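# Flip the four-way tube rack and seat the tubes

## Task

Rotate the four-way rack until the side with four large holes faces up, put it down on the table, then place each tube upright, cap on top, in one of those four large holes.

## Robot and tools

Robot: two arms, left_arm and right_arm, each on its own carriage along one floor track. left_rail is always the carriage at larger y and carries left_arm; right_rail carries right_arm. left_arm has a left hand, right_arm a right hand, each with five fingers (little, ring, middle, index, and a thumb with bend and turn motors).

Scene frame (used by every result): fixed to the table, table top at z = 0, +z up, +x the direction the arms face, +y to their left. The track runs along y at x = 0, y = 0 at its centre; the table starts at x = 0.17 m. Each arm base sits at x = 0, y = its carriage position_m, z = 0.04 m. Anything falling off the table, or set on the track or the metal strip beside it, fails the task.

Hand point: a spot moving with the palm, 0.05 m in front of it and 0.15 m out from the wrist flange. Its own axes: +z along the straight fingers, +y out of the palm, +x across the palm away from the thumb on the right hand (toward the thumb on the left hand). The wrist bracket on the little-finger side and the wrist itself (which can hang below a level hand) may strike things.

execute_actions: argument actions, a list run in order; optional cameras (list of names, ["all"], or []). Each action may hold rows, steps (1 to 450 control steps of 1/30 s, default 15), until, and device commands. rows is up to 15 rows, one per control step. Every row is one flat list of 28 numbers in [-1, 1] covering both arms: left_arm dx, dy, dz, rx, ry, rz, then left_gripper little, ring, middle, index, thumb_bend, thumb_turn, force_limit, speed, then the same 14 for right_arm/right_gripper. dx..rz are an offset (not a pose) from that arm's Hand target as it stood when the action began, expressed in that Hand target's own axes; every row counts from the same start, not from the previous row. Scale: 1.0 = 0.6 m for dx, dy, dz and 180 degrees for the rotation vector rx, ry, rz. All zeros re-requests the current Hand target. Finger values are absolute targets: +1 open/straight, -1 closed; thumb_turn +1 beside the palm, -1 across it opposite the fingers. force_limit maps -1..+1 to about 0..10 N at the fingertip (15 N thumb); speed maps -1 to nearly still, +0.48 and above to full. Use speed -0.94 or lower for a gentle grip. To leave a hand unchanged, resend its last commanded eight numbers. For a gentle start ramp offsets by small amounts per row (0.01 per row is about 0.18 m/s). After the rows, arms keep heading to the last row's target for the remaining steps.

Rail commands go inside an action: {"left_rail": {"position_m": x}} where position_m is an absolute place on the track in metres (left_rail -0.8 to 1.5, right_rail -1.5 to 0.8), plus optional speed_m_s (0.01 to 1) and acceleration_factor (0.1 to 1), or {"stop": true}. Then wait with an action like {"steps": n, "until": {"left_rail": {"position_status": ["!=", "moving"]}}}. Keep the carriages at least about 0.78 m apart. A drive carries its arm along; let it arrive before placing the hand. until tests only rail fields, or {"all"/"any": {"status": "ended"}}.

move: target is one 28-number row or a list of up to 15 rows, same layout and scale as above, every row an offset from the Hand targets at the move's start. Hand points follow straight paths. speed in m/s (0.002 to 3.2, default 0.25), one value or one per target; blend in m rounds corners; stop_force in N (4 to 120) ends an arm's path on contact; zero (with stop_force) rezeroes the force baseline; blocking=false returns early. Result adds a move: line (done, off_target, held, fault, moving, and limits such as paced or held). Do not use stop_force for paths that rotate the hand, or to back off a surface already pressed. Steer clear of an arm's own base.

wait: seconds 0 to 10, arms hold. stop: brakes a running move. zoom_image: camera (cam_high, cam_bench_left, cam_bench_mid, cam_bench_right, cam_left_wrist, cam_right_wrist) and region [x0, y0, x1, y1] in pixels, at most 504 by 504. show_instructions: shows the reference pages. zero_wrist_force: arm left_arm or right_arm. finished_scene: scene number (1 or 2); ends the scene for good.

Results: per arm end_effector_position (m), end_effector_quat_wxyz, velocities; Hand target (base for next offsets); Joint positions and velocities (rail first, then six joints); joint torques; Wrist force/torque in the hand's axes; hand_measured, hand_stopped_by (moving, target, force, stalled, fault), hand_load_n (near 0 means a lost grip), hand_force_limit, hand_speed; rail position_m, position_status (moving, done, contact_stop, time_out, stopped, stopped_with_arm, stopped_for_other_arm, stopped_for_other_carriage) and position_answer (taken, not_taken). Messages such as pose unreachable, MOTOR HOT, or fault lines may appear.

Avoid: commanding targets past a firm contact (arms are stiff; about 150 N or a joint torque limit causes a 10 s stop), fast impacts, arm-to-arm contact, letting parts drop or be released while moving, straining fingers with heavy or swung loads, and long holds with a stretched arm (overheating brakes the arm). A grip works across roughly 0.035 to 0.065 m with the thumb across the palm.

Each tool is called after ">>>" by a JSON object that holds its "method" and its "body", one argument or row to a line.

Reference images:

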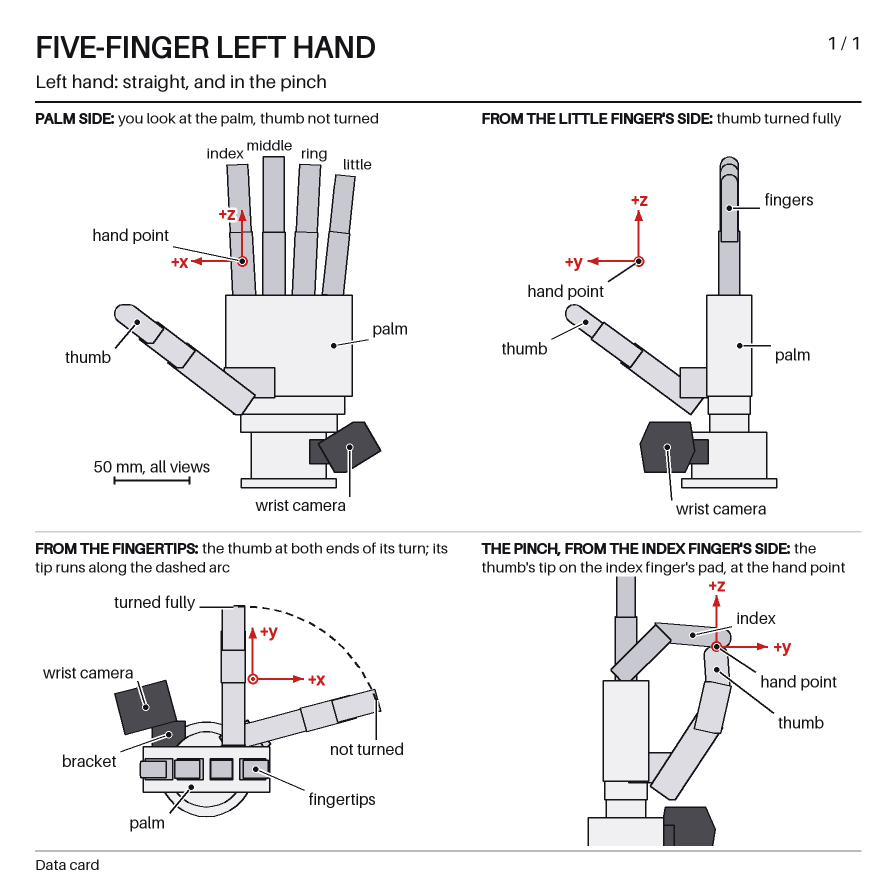

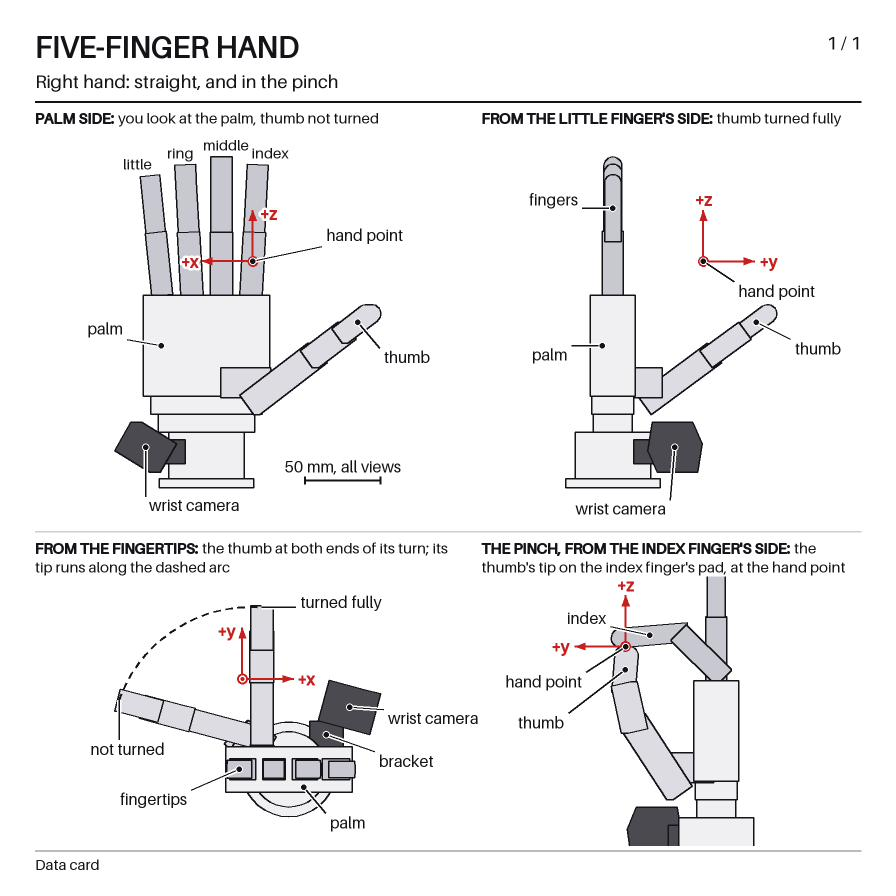

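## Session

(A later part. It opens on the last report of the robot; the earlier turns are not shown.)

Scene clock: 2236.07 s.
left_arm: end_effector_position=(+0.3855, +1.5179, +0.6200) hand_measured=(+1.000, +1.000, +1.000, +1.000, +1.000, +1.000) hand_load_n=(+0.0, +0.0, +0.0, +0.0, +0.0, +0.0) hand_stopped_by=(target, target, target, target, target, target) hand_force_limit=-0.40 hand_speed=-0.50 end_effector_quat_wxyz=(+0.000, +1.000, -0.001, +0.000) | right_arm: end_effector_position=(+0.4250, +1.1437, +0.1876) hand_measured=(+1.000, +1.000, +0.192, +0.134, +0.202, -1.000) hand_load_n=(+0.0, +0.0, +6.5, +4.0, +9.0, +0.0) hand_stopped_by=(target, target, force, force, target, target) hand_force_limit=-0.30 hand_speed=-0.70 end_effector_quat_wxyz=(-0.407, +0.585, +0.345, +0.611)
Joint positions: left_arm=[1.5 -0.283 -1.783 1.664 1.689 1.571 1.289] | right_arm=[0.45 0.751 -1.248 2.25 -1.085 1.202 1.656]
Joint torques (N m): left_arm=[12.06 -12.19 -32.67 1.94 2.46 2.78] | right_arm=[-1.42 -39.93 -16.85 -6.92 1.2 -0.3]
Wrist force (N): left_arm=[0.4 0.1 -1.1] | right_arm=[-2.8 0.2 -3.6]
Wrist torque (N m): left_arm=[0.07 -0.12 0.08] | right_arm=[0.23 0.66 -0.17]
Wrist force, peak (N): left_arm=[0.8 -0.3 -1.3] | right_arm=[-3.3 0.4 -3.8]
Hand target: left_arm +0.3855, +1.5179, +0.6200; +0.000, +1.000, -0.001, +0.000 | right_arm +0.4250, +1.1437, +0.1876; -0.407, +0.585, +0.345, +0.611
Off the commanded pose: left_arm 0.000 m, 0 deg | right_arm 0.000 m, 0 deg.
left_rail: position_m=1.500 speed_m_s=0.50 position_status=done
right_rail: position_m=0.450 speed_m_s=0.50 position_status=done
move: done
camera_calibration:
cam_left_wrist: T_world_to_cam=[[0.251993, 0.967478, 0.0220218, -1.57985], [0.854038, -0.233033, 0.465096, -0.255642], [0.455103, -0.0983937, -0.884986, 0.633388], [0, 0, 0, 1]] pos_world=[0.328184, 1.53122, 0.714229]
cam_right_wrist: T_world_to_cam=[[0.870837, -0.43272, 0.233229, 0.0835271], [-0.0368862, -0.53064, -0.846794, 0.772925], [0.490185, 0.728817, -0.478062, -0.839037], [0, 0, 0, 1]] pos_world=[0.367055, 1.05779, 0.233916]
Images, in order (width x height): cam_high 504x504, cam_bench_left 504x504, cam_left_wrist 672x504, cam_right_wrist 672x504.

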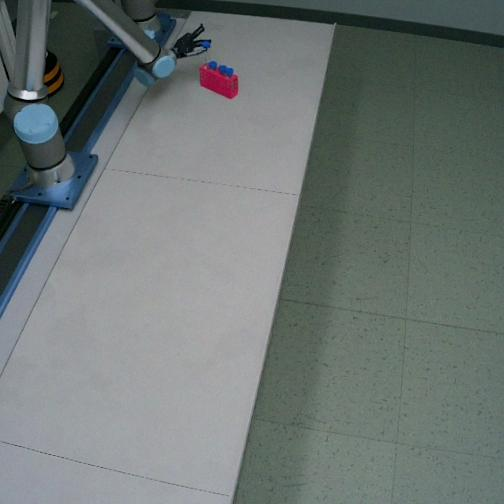

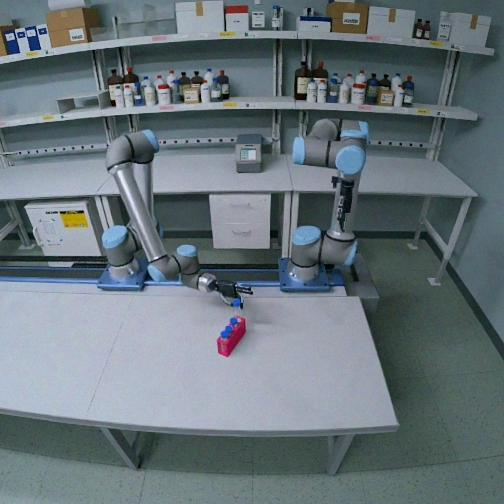

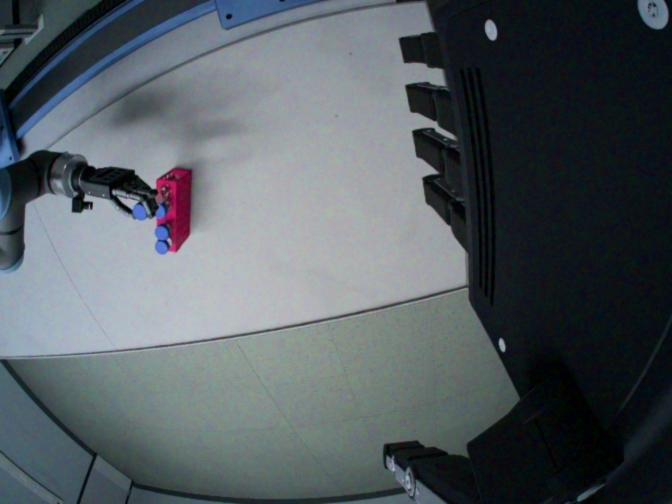

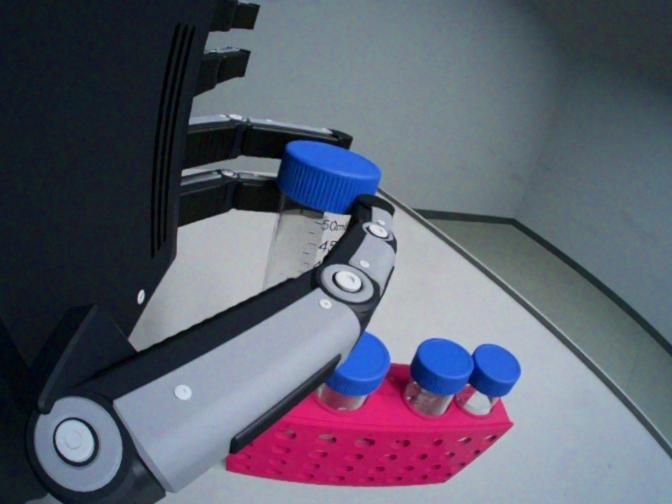

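>>> {"method": "move", "body": {
  "target": [0,0,0,0,0,0,1,1,1,1,1,1,-0.4,-0.5,-0.0375,0.0016,-0.0024,0,0,0,1,1,-0.1,-0.1,0.2,-1,-0.3,-0.7],
  "speed": 0.04,
  "stop_force": 6,
  "cameras": ["cam_right_wrist","cam_left_wrist","cam_bench_left","cam_high"]
}}

>>> {"method": "zoom_image", "body": {
  "camera": "cam_bench_left",
  "region": [215, 300, 255, 340]
}}

>>> {"method": "zoom_image", "body": {
  "camera": "cam_left_wrist",
  "region": [130, 165, 180, 215]
}}

>>> {"method": "zoom_image", "body": {
  "camera": "cam_high",
  "region": [190, 35, 230, 75]
}}

Scene clock: 2252.77 s.
left_arm: end_effector_position=(+0.3855, +1.5179, +0.6200) hand_measured=(+1.000, +1.000, +1.000, +1.000, +1.000, +1.000) hand_load_n=(+0.0, +0.0, +0.0, +0.0, +0.0, +0.0) hand_stopped_by=(target, target, target, target, target, target) hand_force_limit=-0.40 hand_speed=-0.50 end_effector_quat_wxyz=(+0.000, +1.000, -0.001, +0.000) | right_arm: end_effector_position=(+0.4249, +1.1441, +0.1669) hand_measured=(+1.000, +1.000, +0.192, +0.134, +0.202, -1.000) hand_load_n=(+0.0, +0.0, +6.0, +4.5, +9.5, +0.0) hand_stopped_by=(target, target, force, force, target, target) hand_force_limit=-0.30 hand_speed=-0.70 end_effector_quat_wxyz=(-0.407, +0.585, +0.345, +0.611)
Joint positions: left_arm=[1.5 -0.283 -1.783 1.664 1.689 1.571 1.289] | right_arm=[0.45 0.752 -1.211 2.256 -1.129 1.202 1.656]
Joint torques (N m): left_arm=[9.37 -14.22 -30.78 2.96 2.44 2.92] | right_arm=[1.46 -57.81 -31.15 1.47 -1.9 0.24]
Wrist force (N): left_arm=[0.6 -0.4 -0.8] | right_arm=[-2.9 0.7 -3.6]
Wrist torque (N m): left_arm=[-0.01 -0.14 0.11] | right_arm=[0.25 0.65 -0.17]
Wrist force, peak (N): left_arm=[0.5 -0.3 -1.4] | right_arm=[6.4 0.7 -3.6]
Hand target: left_arm +0.3855, +1.5179, +0.6200; +0.000, +1.000, -0.001, +0.000 | right_arm +0.4249, +1.1441, +0.1669; -0.407, +0.585, +0.345, +0.611 (not the last commanded pose)
Off the commanded pose: left_arm 0.000 m, 0 deg | right_arm 0.002 m, 0 deg.
left_rail: position_m=1.500 speed_m_s=0.50 position_status=done
right_rail: position_m=0.450 speed_m_s=0.50 position_status=done
move: contact (right_arm)
camera_calibration:
cam_left_wrist: T_world_to_cam=[[0.251993, 0.967478, 0.0220218, -1.57985], [0.854038, -0.233033, 0.465096, -0.255642], [0.455103, -0.0983937, -0.884986, 0.633388], [0, 0, 0, 1]] pos_world=[0.328184, 1.53122, 0.714229]
cam_right_wrist: T_world_to_cam=[[0.870889, -0.432684, 0.233102, 0.0886292], [-0.0370035, -0.530666, -0.846773, 0.755614], [0.490085, 0.72882, -0.478162, -0.848997], [0, 0, 0, 1]] pos_world=[0.366855, 1.05809, 0.213216]
Images, in order (width x height): cam_high 504x504, cam_bench_left 504x504, cam_left_wrist 672x504, cam_right_wrist 672x504.

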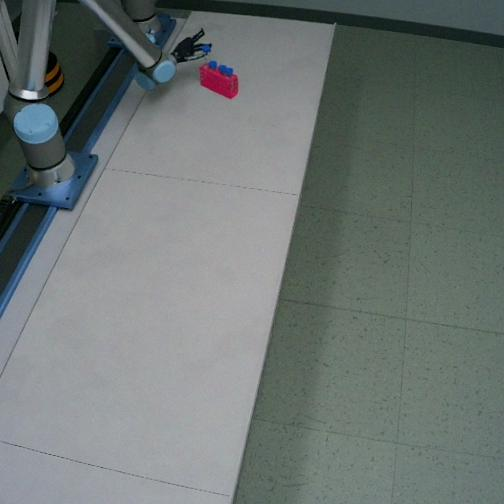

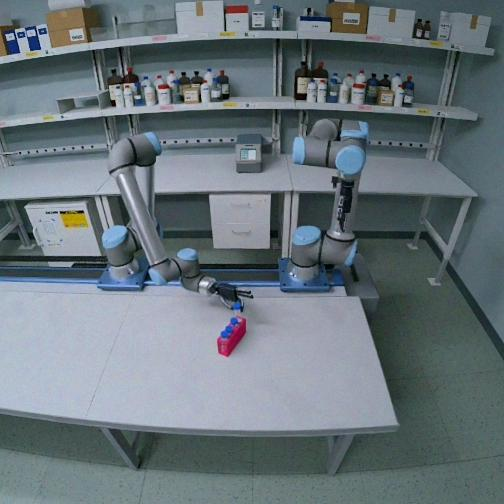

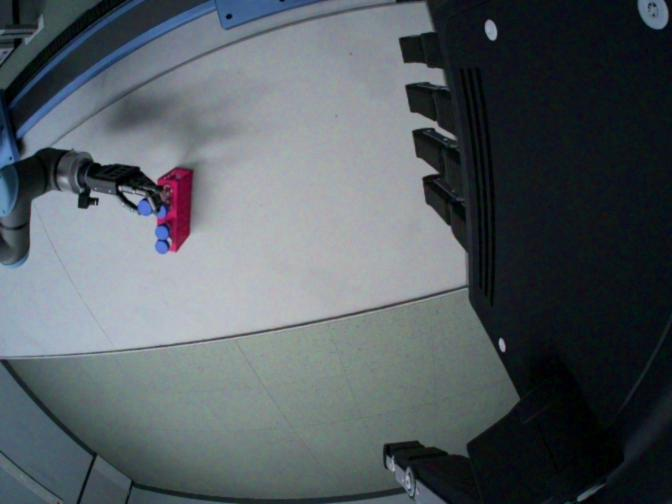

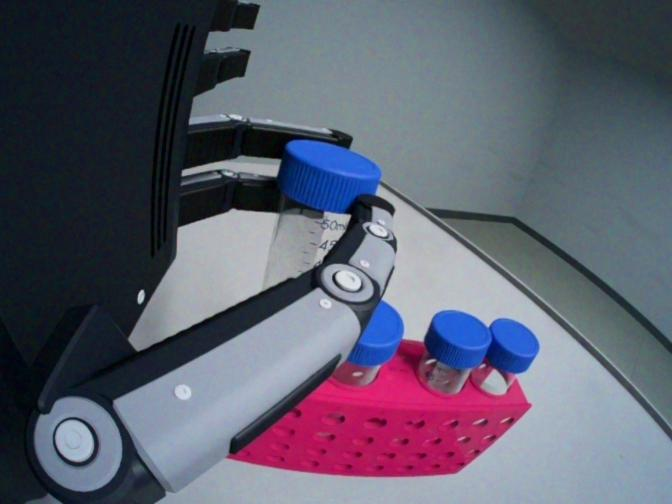

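Scaled by 12.600 from the camera's 504x504 image, which has a finer 720x720 frame.

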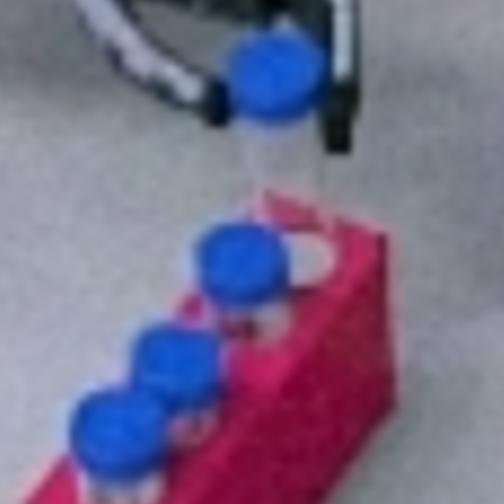

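Scaled by 10.080 from the camera's 672x504 image, which has a finer 960x720 frame.

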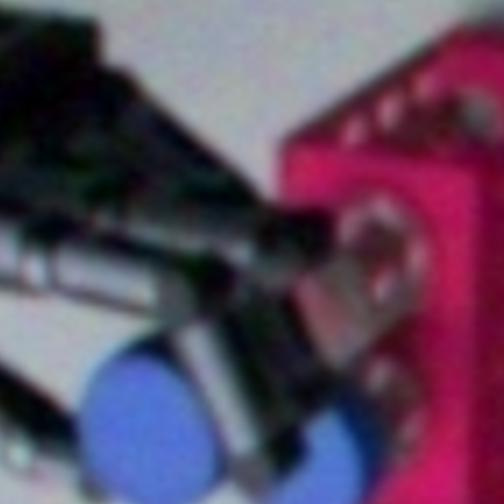

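Scaled by 12.600 from the camera's 504x504 image, which has a finer 720x720 frame.

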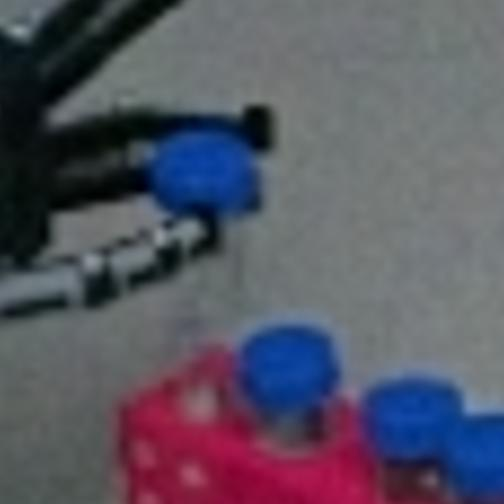

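>>> {"method": "move", "body": {
  "target": [
    [0,0,0,0,0,0,1,1,1,1,1,1,-0.4,-0.5,0.0116,-0.0006,-0.0011,0,0,0,1,1,-0.1,-0.1,0.2,-1,-0.3,-0.7],
    [0,0,0,0,0,0,1,1,1,1,1,1,-0.4,-0.5,-0.0315,0.0017,-0.0045,0,0,0,1,1,-0.1,-0.1,0.2,-1,-0.3,-0.7]
  ],
  "speed": 0.04,
  "stop_force": 6,
  "cameras": ["cam_right_wrist","cam_left_wrist","cam_bench_left","cam_high"]
}}

>>> {"method": "zoom_image", "body": {
  "camera": "cam_bench_left",
  "region": [215, 300, 255, 340]
}}

>>> {"method": "zoom_image", "body": {
  "camera": "cam_left_wrist",
  "region": [130, 165, 180, 215]
}}

>>> {"method": "zoom_image", "body": {
  "camera": "cam_high",
  "region": [190, 35, 230, 75]
}}

Scene clock: 2264.20 s.
left_arm: end_effector_position=(+0.3855, +1.5179, +0.6200) hand_measured=(+1.000, +1.000, +1.000, +1.000, +1.000, +1.000) hand_load_n=(+0.0, +0.0, +0.0, +0.0, +0.0, +0.0) hand_stopped_by=(target, target, target, target, target, target) hand_force_limit=-0.40 hand_speed=-0.50 end_effector_quat_wxyz=(+0.000, +1.000, -0.001, +0.000) | right_arm: end_effector_position=(+0.4243, +1.1430, +0.1478) hand_measured=(+1.000, +1.000, +0.192, +0.134, +0.202, -1.000) hand_load_n=(+0.0, +0.0, +6.0, +4.5, +9.5, +0.0) hand_stopped_by=(target, target, force, force, target, target) hand_force_limit=-0.30 hand_speed=-0.70 end_effector_quat_wxyz=(-0.407, +0.585, +0.345, +0.611)
Joint positions: left_arm=[1.5 -0.283 -1.783 1.664 1.689 1.571 1.289] | right_arm=[0.45 0.751 -1.177 2.264 -1.17 1.202 1.657]
Joint torques (N m): left_arm=[11.83 -14.06 -32.06 2.32 2.22 2.78] | right_arm=[2.4 -43.02 -13.81 -6.76 1.68 0.12]
Wrist force (N): left_arm=[0.6 -0.2 -0.6] | right_arm=[-3.0 0.6 -3.1]
Wrist torque (N m): left_arm=[0.00 -0.13 0.10] | right_arm=[0.25 0.66 -0.16]
Wrist force, peak (N): left_arm=[0.6 0.4 -1.4] | right_arm=[-3.3 0.6 -3.9]
Hand target: left_arm +0.3855, +1.5179, +0.6200; +0.000, +1.000, -0.001, +0.000 | right_arm +0.4243, +1.1430, +0.1478; -0.407, +0.585, +0.345, +0.611
Off the commanded pose: left_arm 0.000 m, 0 deg | right_arm 0.000 m, 0 deg.
left_rail: position_m=1.500 speed_m_s=0.50 position_status=done
right_rail: position_m=0.450 speed_m_s=0.50 position_status=done
move: done
camera_calibration:
cam_left_wrist: T_world_to_cam=[[0.251993, 0.967478, 0.0220218, -1.57985], [0.854038, -0.233033, 0.465096, -0.255642], [0.455103, -0.0983937, -0.884986, 0.633388], [0, 0, 0, 1]] pos_world=[0.328184, 1.53122, 0.714229]
cam_right_wrist: T_world_to_cam=[[0.870847, -0.432748, 0.233142, 0.0931156], [-0.0370032, -0.530663, -0.846775, 0.738836], [0.49016, 0.728784, -0.478139, -0.857078], [0, 0, 0, 1]] pos_world=[0.366355, 1.05699, 0.194116]
Images, in order (width x height): cam_high 504x504, cam_bench_left 504x504, cam_left_wrist 672x504, cam_right_wrist 672x504.

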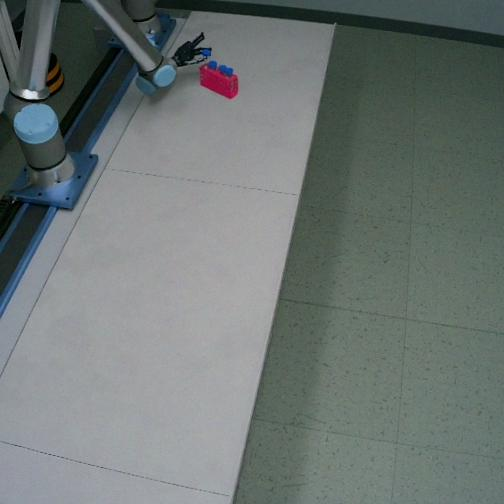

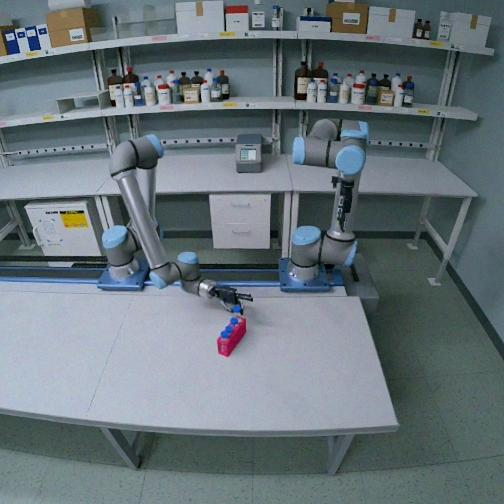

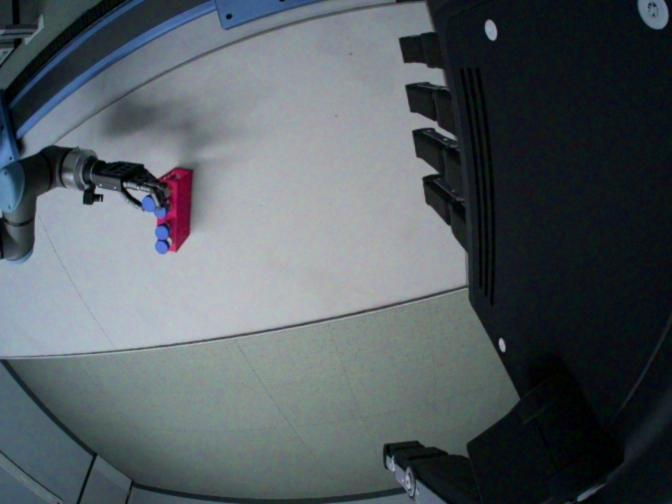

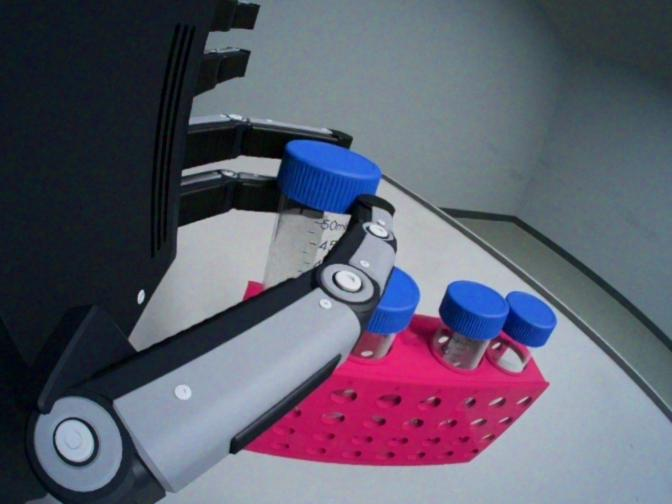

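Scaled by 12.600 from the camera's 504x504 image, which has a finer 720x720 frame.

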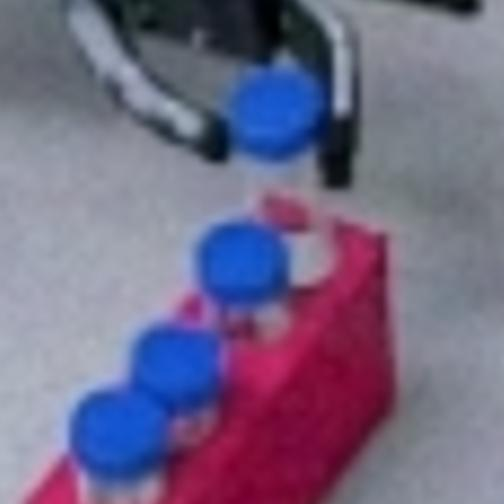

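Scaled by 10.080 from the camera's 672x504 image, which has a finer 960x720 frame.

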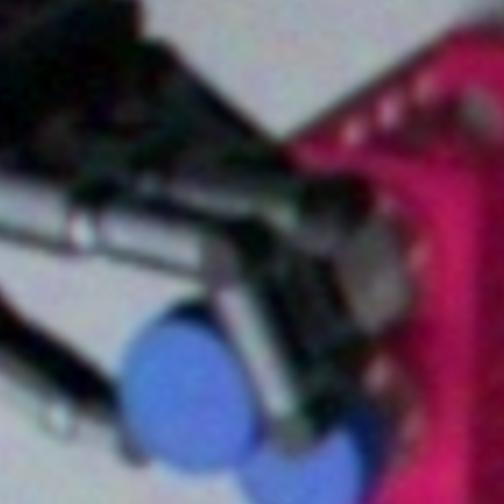

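Scaled by 12.600 from the camera's 504x504 image, which has a finer 720x720 frame.

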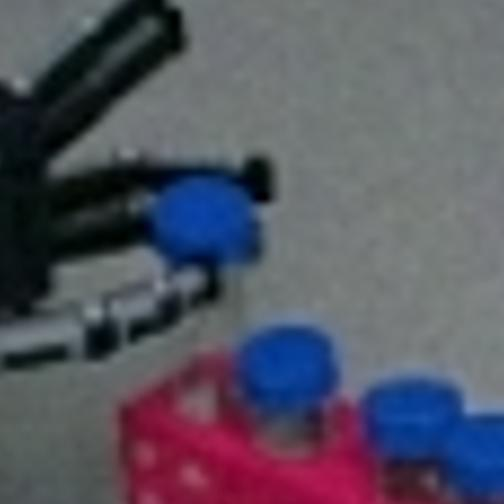

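>>> {"method": "move", "body": {
  "target": [
    [0,0,0,0,0,0,1,1,1,1,1,1,-0.4,-0.5,-0.0465,0.0025,-0.0036,0,0,0,1,1,-0.1,-0.1,0.2,-1,-0.3,-0.7],
    [0,0,0,0,0,0,1,1,1,1,1,1,-0.4,-0.5,-0.064,0.0035,-0.005,0,0,0,1,1,-0.1,-0.1,0.2,-1,-0.3,-0.7],
    [0,0,0,0,0,0,1,1,1,1,1,1,-0.4,-0.5,-0.078,0.0042,-0.006,0,0,0,1,1,-0.1,-0.1,0.2,-1,-0.3,-0.7]
  ],
  "speed": [0.04, 0.025, 0.01],
  "stop_force": 4,
  "cameras": ["cam_right_wrist","cam_bench_left","cam_high"]
}}

>>> {"method": "zoom_image", "body": {
  "camera": "cam_bench_left",
  "region": [215, 300, 255, 340]
}}

Scene clock: 2275.50 s.
left_arm: end_effector_position=(+0.3855, +1.5179, +0.6200) hand_measured=(+1.000, +1.000, +1.000, +1.000, +1.000, +1.000) hand_load_n=(+0.0, +0.0, +0.0, +0.0, +0.0, +0.0) hand_stopped_by=(target, target, target, target, target, target) hand_force_limit=-0.40 hand_speed=-0.50 end_effector_quat_wxyz=(+0.000, +1.000, -0.001, +0.000) | right_arm: end_effector_position=(+0.4242, +1.1430, +0.1155) hand_measured=(+1.000, +1.000, +0.192, +0.134, +0.202, -1.000) hand_load_n=(+0.0, +0.0, +6.5, +4.0, +8.5, +0.5) hand_stopped_by=(target, target, force, force, target, target) hand_force_limit=-0.30 hand_speed=-0.70 end_effector_quat_wxyz=(-0.407, +0.585, +0.345, +0.610)
Joint positions: left_arm=[1.5 -0.283 -1.783 1.664 1.689 1.571 1.289] | right_arm=[0.45 0.751 -1.115 2.269 -1.237 1.202 1.657]
Joint torques (N m): left_arm=[12.17 -15.76 -31.43 2.44 2.32 2.82] | right_arm=[9.34 -60.2 -27.54 1.47 1.98 -2.3]
Wrist force (N): left_arm=[0.7 -0.1 -0.7] | right_arm=[-2.8 0.4 -3.4]
Wrist torque (N m): left_arm=[0.02 -0.14 0.10] | right_arm=[0.23 0.64 -0.16]
Wrist force, peak (N): left_arm=[0.5 -0.4 -1.3] | right_arm=[6.0 -1.8 -1.6]
Hand target: left_arm +0.3855, +1.5179, +0.6200; +0.000, +1.000, -0.001, +0.000 | right_arm +0.4243, +1.1430, +0.1155; -0.407, +0.585, +0.345, +0.610 (not the last commanded pose)
Off the commanded pose: left_arm 0.000 m, 0 deg | right_arm 0.015 m, 0 deg.
left_rail: position_m=1.500 speed_m_s=0.50 position_status=done
right_rail: position_m=0.450 speed_m_s=0.50 position_status=done
move: contact (right_arm); path passed 1 of 3 targets
camera_calibration:
cam_right_wrist: T_world_to_cam=[[0.87089, -0.432693, 0.233082, 0.100692], [-0.0371311, -0.530818, -0.846672, 0.711592], [0.490073, 0.728704, -0.478351, -0.872369], [0, 0, 0, 1]] pos_world=[0.366255, 1.05699, 0.161717]
Images, in order (width x height): cam_high 504x504, cam_bench_left 504x504, cam_right_wrist 672x504.

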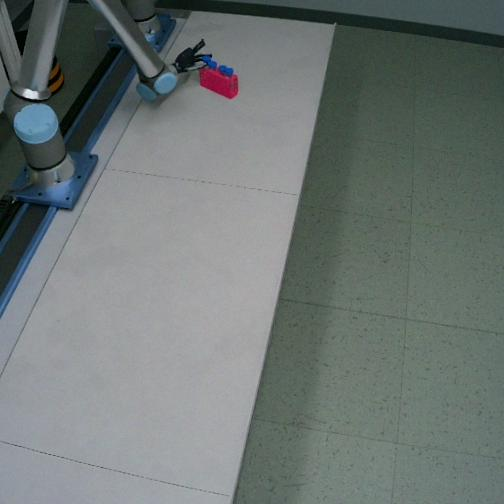

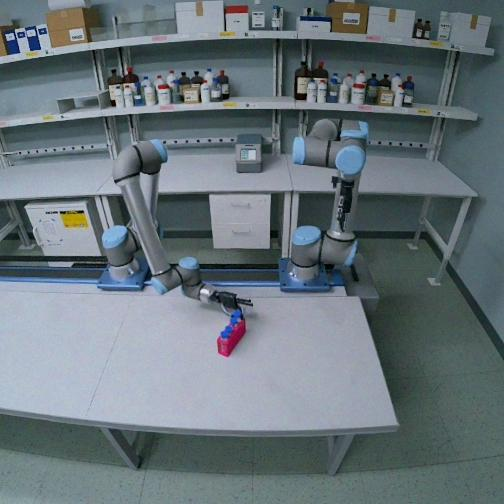

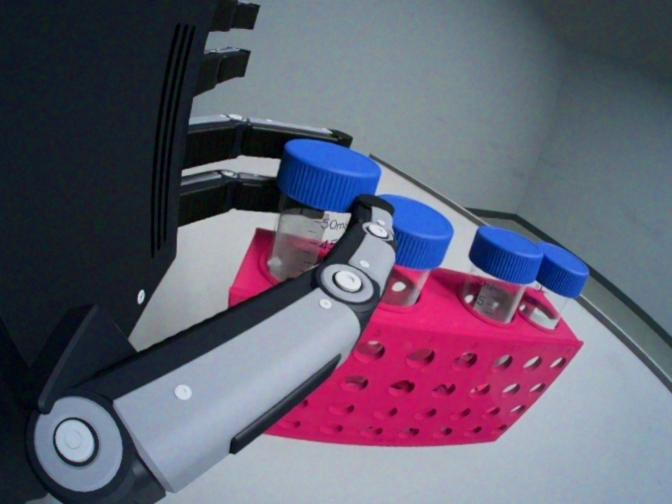

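Scaled by 12.600 from the camera's 504x504 image, which has a finer 720x720 frame.

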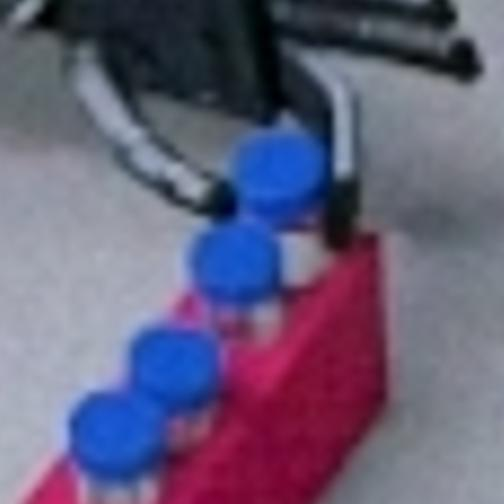

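>>> {"method": "zoom_image", "body": {
  "camera": "cam_right_wrist",
  "region": [230, 120, 480, 370]
}}

Scaled by 2.016 from the camera's 672x504 image, which has a finer 960x720 frame.

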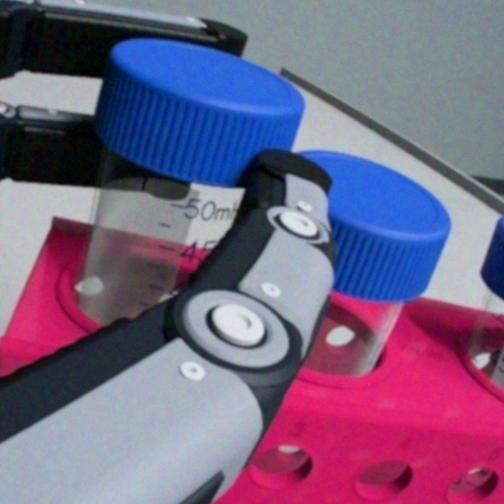

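>>> {"method": "move", "body": {
  "target": [0,0,0,0,0,0,1,1,1,1,1,1,-0.4,-0.5,-0.021,0.0011,-0.0016,0,0,0,1,1,-0.1,-0.1,0.2,-1,-0.3,-0.7],
  "speed": 0.015,
  "stop_force": 8,
  "cameras": ["cam_right_wrist","cam_bench_left","cam_high"]
}}

>>> {"method": "zoom_image", "body": {
  "camera": "cam_right_wrist",
  "region": [230, 120, 480, 370]
}}

>>> {"method": "zoom_image", "body": {
  "camera": "cam_bench_left",
  "region": [215, 300, 255, 340]
}}

Scene clock: 2290.73 s.
left_arm: end_effector_position=(+0.3855, +1.5179, +0.6200) hand_measured=(+1.000, +1.000, +1.000, +1.000, +1.000, +1.000) hand_load_n=(+0.0, +0.0, +0.0, +0.0, +0.0, +0.0) hand_stopped_by=(target, target, target, target, target, target) hand_force_limit=-0.40 hand_speed=-0.50 end_effector_quat_wxyz=(+0.000, +1.000, -0.001, +0.000) | right_arm: end_effector_position=(+0.4243, +1.1430, +0.1143) hand_measured=(+1.000, +1.000, +0.192, +0.134, +0.202, -1.000) hand_load_n=(+0.0, +0.0, +7.5, +3.0, +8.5, -1.5) hand_stopped_by=(target, target, force, force, target, target) hand_force_limit=-0.30 hand_speed=-0.70 end_effector_quat_wxyz=(-0.407, +0.585, +0.345, +0.610)
Joint positions: left_arm=[1.5 -0.283 -1.783 1.664 1.689 1.571 1.289] | right_arm=[0.45 0.751 -1.113 2.269 -1.239 1.202 1.657]
Joint torques (N m): left_arm=[12.97 -12.03 -32.92 2.33 2.44 3.26] | right_arm=[8.83 -58.42 -21.03 2.93 2.24 -2.22]
Wrist force (N): left_arm=[0.4 -0.2 -0.6] | right_arm=[1.0 -0.7 -3.1]
Wrist torque (N m): left_arm=[-0.01 -0.10 0.09] | right_arm=[0.16 0.71 -0.24]
Wrist force, peak (N): left_arm=[0.7 -0.5 -1.4] | right_arm=[8.2 -2.8 -2.3]
Hand target: left_arm +0.3855, +1.5179, +0.6200; +0.000, +1.000, -0.001, +0.000 | right_arm +0.4243, +1.1430, +0.1143; -0.407, +0.585, +0.345, +0.610 (not the last commanded pose)
Off the commanded pose: left_arm 0.000 m, 0 deg | right_arm 0.011 m, 0 deg.
left_rail: position_m=1.500 speed_m_s=0.50 position_status=done
right_rail: position_m=0.450 speed_m_s=0.50 position_status=done
move: contact (right_arm)
camera_calibration:
cam_right_wrist: T_world_to_cam=[[0.87089, -0.432693, 0.233082, 0.100949], [-0.0371311, -0.530818, -0.846672, 0.71066], [0.490073, 0.728704, -0.478351, -0.872895], [0, 0, 0, 1]] pos_world=[0.366255, 1.05699, 0.160617]
Images, in order (width x height): cam_high 504x504, cam_bench_left 504x504, cam_right_wrist 672x504.

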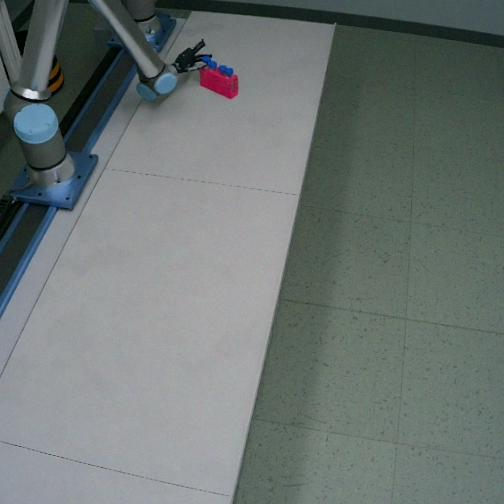

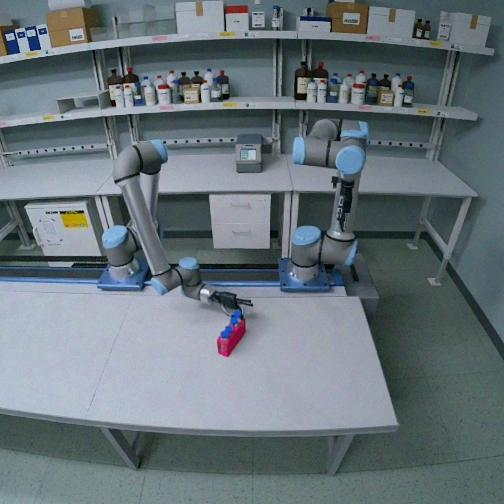

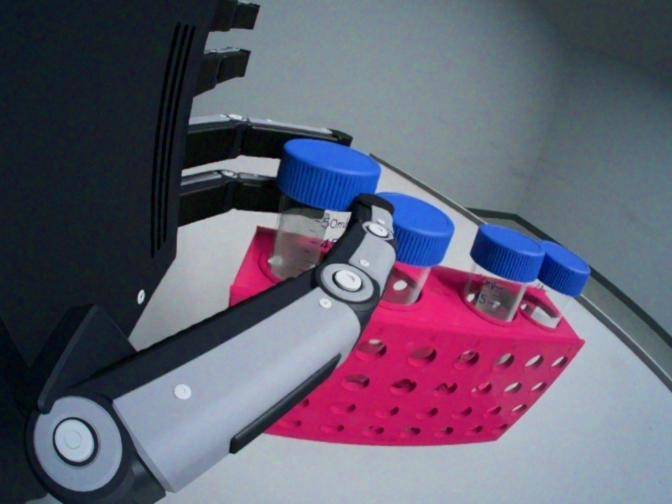

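Scaled by 2.016 from the camera's 672x504 image, which has a finer 960x720 frame.

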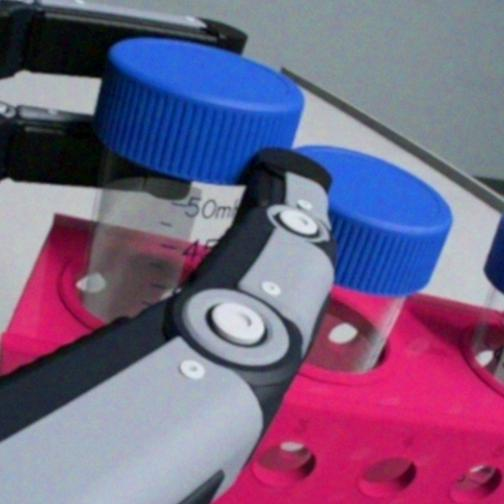

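Scaled by 12.600 from the camera's 504x504 image, which has a finer 720x720 frame.

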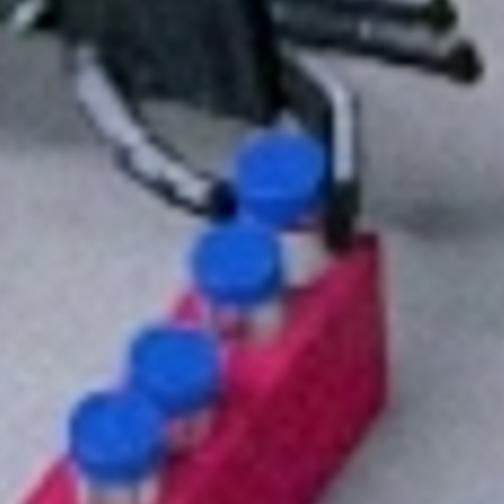

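>>> {"method": "move", "body": {
  "target": [
    [0,0,0,0,0,0,1,1,1,1,1,1,-0.4,-0.5,0.008,-0.0004,0.0006,0,0,0,1,1,-0.1,-0.1,0.2,-1,-0.3,-0.7],
    [0,0,0,0,0,0,1,1,1,1,1,1,-0.4,-0.5,0.008,-0.0040,0.0006,0,0,-0.0125,1,1,-0.1,-0.1,0.2,-1,-0.3,-0.7]
  ],
  "speed": 0.03,
  "cameras": ["cam_right_wrist","cam_bench_left","cam_high"]
}}

>>> {"method": "zoom_image", "body": {
  "camera": "cam_right_wrist",
  "region": [230, 120, 480, 370]
}}

>>> {"method": "zoom_image", "body": {
  "camera": "cam_high",
  "region": [190, 50, 240, 100]
}}

Scene clock: 2305.40 s.
left_arm: end_effector_position=(+0.3855, +1.5179, +0.6200) hand_measured=(+1.000, +1.000, +1.000, +1.000, +1.000, +1.000) hand_load_n=(+0.0, +0.0, +0.0, +0.0, +0.0, +0.0) hand_stopped_by=(target, target, target, target, target, target) hand_force_limit=-0.40 hand_speed=-0.50 end_effector_quat_wxyz=(+0.000, +1.000, -0.001, +0.000) | right_arm: end_effector_position=(+0.4224, +1.1439, +0.1193) hand_measured=(+1.000, +1.000, +0.192, +0.134, +0.202, -1.000) hand_load_n=(+0.0, +0.0, +6.5, +4.0, +9.0, +0.5) hand_stopped_by=(target, target, force, force, target, target) hand_force_limit=-0.30 hand_speed=-0.70 end_effector_quat_wxyz=(-0.395, +0.578, +0.356, +0.618)
Joint positions: left_arm=[1.5 -0.283 -1.783 1.664 1.689 1.571 1.289] | right_arm=[0.45 0.757 -1.118 2.268 -1.233 1.208 1.617]
Joint torques (N m): left_arm=[11.05 -13.05 -31.48 2.16 2.27 2.68] | right_arm=[17.15 -43.42 -12.34 -6.8 2.62 -3.24]
Wrist force (N): left_arm=[0.4 -0.6 -1.2] | right_arm=[-3.4 0.1 -3.2]
Wrist torque (N m): left_arm=[-0.03 -0.11 0.10] | right_arm=[0.18 0.72 0.04]
Wrist force, peak (N): left_arm=[0.8 -0.2 -1.3] | right_arm=[-3.6 0.4 -3.3]
Hand target: left_arm +0.3855, +1.5179, +0.6200; +0.000, +1.000, -0.001, +0.000 | right_arm +0.4224, +1.1439, +0.1192; -0.395, +0.578, +0.356, +0.618
Off the commanded pose: left_arm 0.000 m, 0 deg | right_arm 0.000 m, 0 deg.
left_rail: position_m=1.500 speed_m_s=0.50 position_status=done
right_rail: position_m=0.450 speed_m_s=0.50 position_status=done
move: done
camera_calibration:
cam_right_wrist: T_world_to_cam=[[0.860738, -0.431103, 0.270704, 0.0998137], [-0.00920712, -0.544882, -0.838462, 0.718587], [0.508965, 0.719204, -0.47297, -0.868044], [0, 0, 0, 1]] pos_world=[0.362507, 1.05888, 0.16493]
Images, in order (width x height): cam_high 504x504, cam_bench_left 504x504, cam_right_wrist 672x504.

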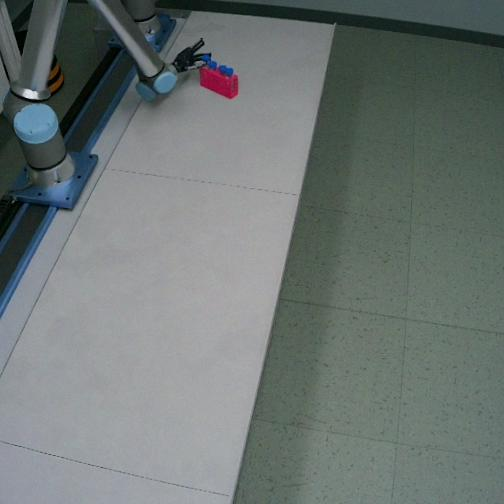

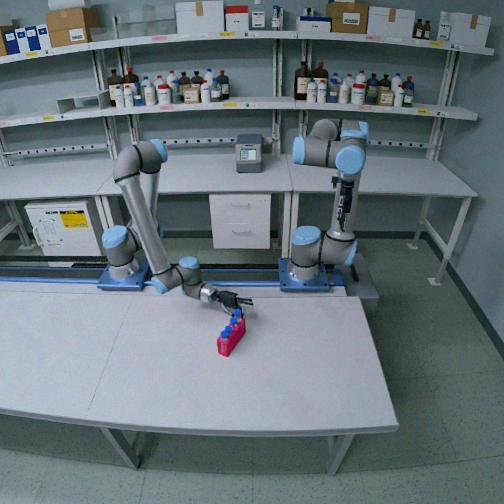

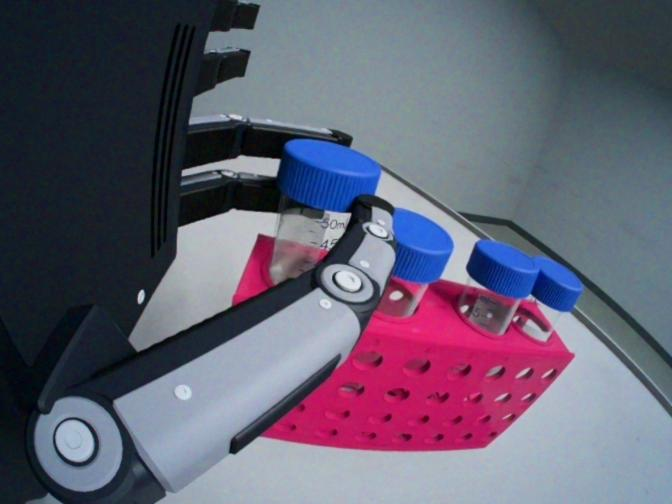

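Scaled by 2.016 from the camera's 672x504 image, which has a finer 960x720 frame.

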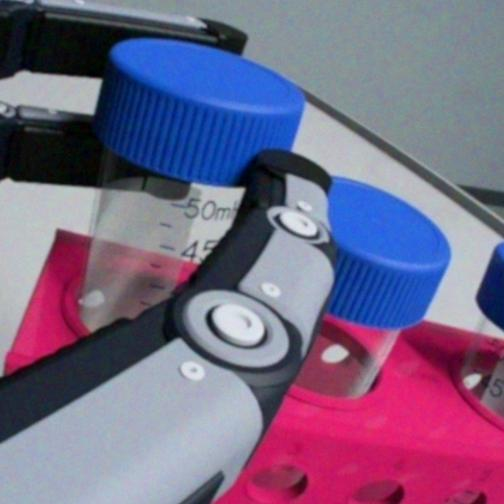

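Scaled by 10.080 from the camera's 504x504 image, which has a finer 720x720 frame.

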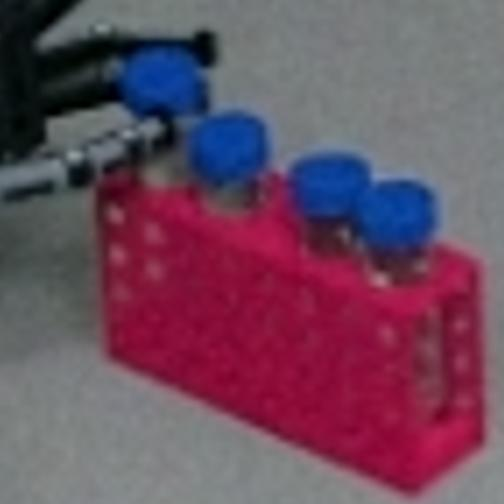

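>>> {"method": "move", "body": {
  "target": [0,0,0,0,0,0,1,1,1,1,1,1,-0.4,-0.5,-0.0285,0.0005,-0.0022,0,0,0,1,1,-0.1,-0.1,0.2,-1,-0.3,-0.7],
  "speed": 0.015,
  "stop_force": 6,
  "cameras": ["cam_right_wrist","cam_bench_left","cam_high"]
}}

>>> {"method": "zoom_image", "body": {
  "camera": "cam_right_wrist",
  "region": [230, 120, 480, 370]
}}

>>> {"method": "zoom_image", "body": {
  "camera": "cam_high",
  "region": [190, 50, 240, 100]
}}

Scene clock: 2315.30 s.
left_arm: end_effector_position=(+0.3855, +1.5179, +0.6200) hand_measured=(+1.000, +1.000, +1.000, +1.000, +1.000, +1.000) hand_load_n=(+0.0, +0.0, +0.0, +0.0, +0.0, +0.0) hand_stopped_by=(target, target, target, target, target, target) hand_force_limit=-0.40 hand_speed=-0.50 end_effector_quat_wxyz=(+0.000, +1.000, -0.001, +0.000) | right_arm: end_effector_position=(+0.4224, +1.1439, +0.1021) hand_measured=(+1.000, +1.000, +0.192, +0.134, +0.202, -1.000) hand_load_n=(+0.0, +0.0, +6.5, +3.5, +8.5, +0.5) hand_stopped_by=(target, target, force, force, target, target) hand_force_limit=-0.30 hand_speed=-0.70 end_effector_quat_wxyz=(-0.395, +0.578, +0.356, +0.618)
Joint positions: left_arm=[1.5 -0.283 -1.783 1.664 1.689 1.571 1.289] | right_arm=[0.45 0.757 -1.084 2.27 -1.268 1.208 1.617]
Joint torques (N m): left_arm=[12.05 -11.53 -32.82 2.69 2.28 2.77] | right_arm=[-1.26 -44.41 -9.83 -6.44 -1.4 -2.27]
Wrist force (N): left_arm=[0.4 -0.2 -1.0] | right_arm=[-3.0 0.4 -3.0]
Wrist torque (N m): left_arm=[0.03 -0.12 0.09] | right_arm=[0.17 0.70 0.04]
Wrist force, peak (N): left_arm=[1.0 -0.1 -1.3] | right_arm=[-3.6 0.1 -3.5]
Hand target: left_arm +0.3855, +1.5179, +0.6200; +0.000, +1.000, -0.001, +0.000 | right_arm +0.4224, +1.1439, +0.1021; -0.395, +0.578, +0.356, +0.618
Off the commanded pose: left_arm 0.000 m, 0 deg | right_arm 0.000 m, 0 deg.
left_rail: position_m=1.500 speed_m_s=0.50 position_status=done
right_rail: position_m=0.450 speed_m_s=0.50 position_status=done
move: done
camera_calibration:
cam_right_wrist: T_world_to_cam=[[0.860672, -0.431069, 0.270968, 0.104418], [-0.00903103, -0.545028, -0.83837, 0.704242], [0.50908, 0.719114, -0.472983, -0.876124], [0, 0, 0, 1]] pos_world=[0.362507, 1.05888, 0.147729]
Images, in order (width x height): cam_high 504x504, cam_bench_left 504x504, cam_right_wrist 672x504.

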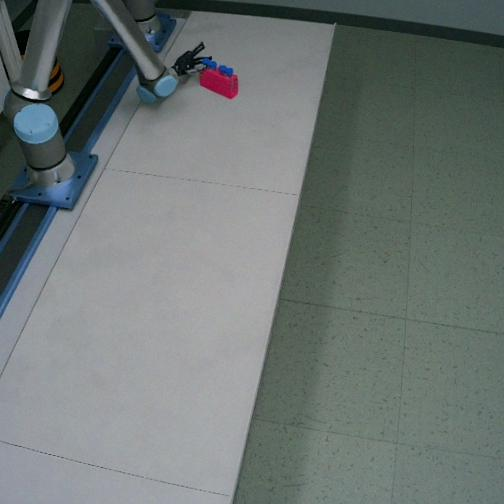

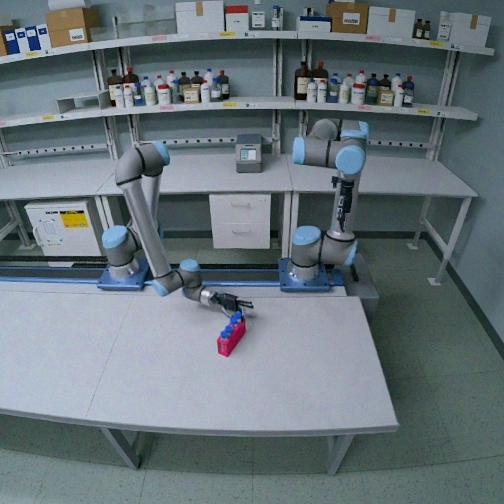

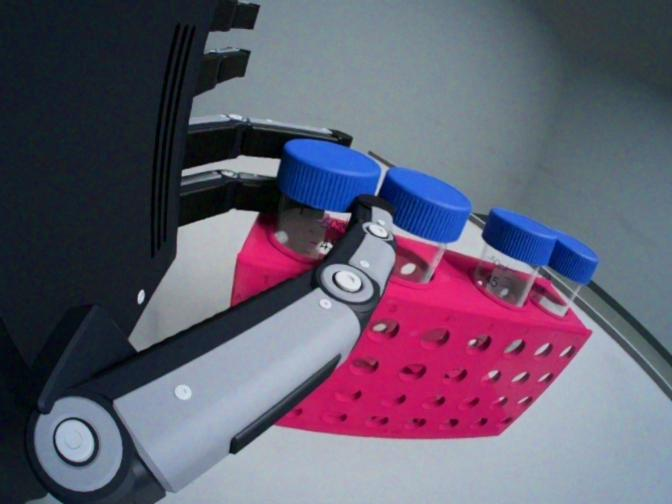

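Scaled by 2.016 from the camera's 672x504 image, which has a finer 960x720 frame.

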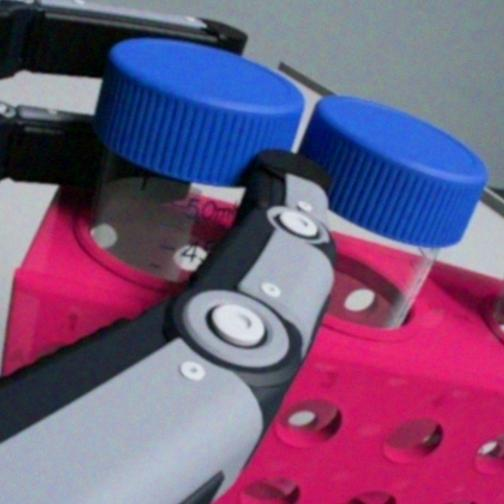

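Scaled by 10.080 from the camera's 504x504 image, which has a finer 720x720 frame.

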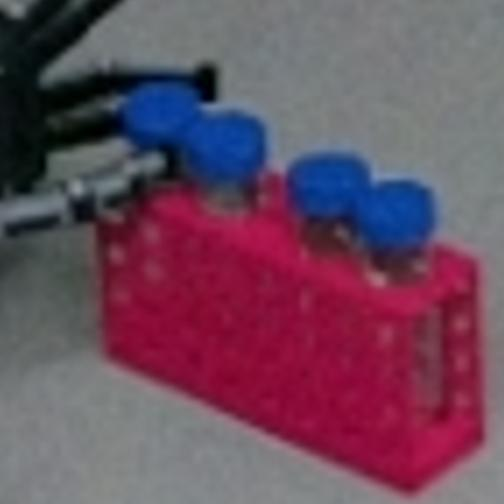

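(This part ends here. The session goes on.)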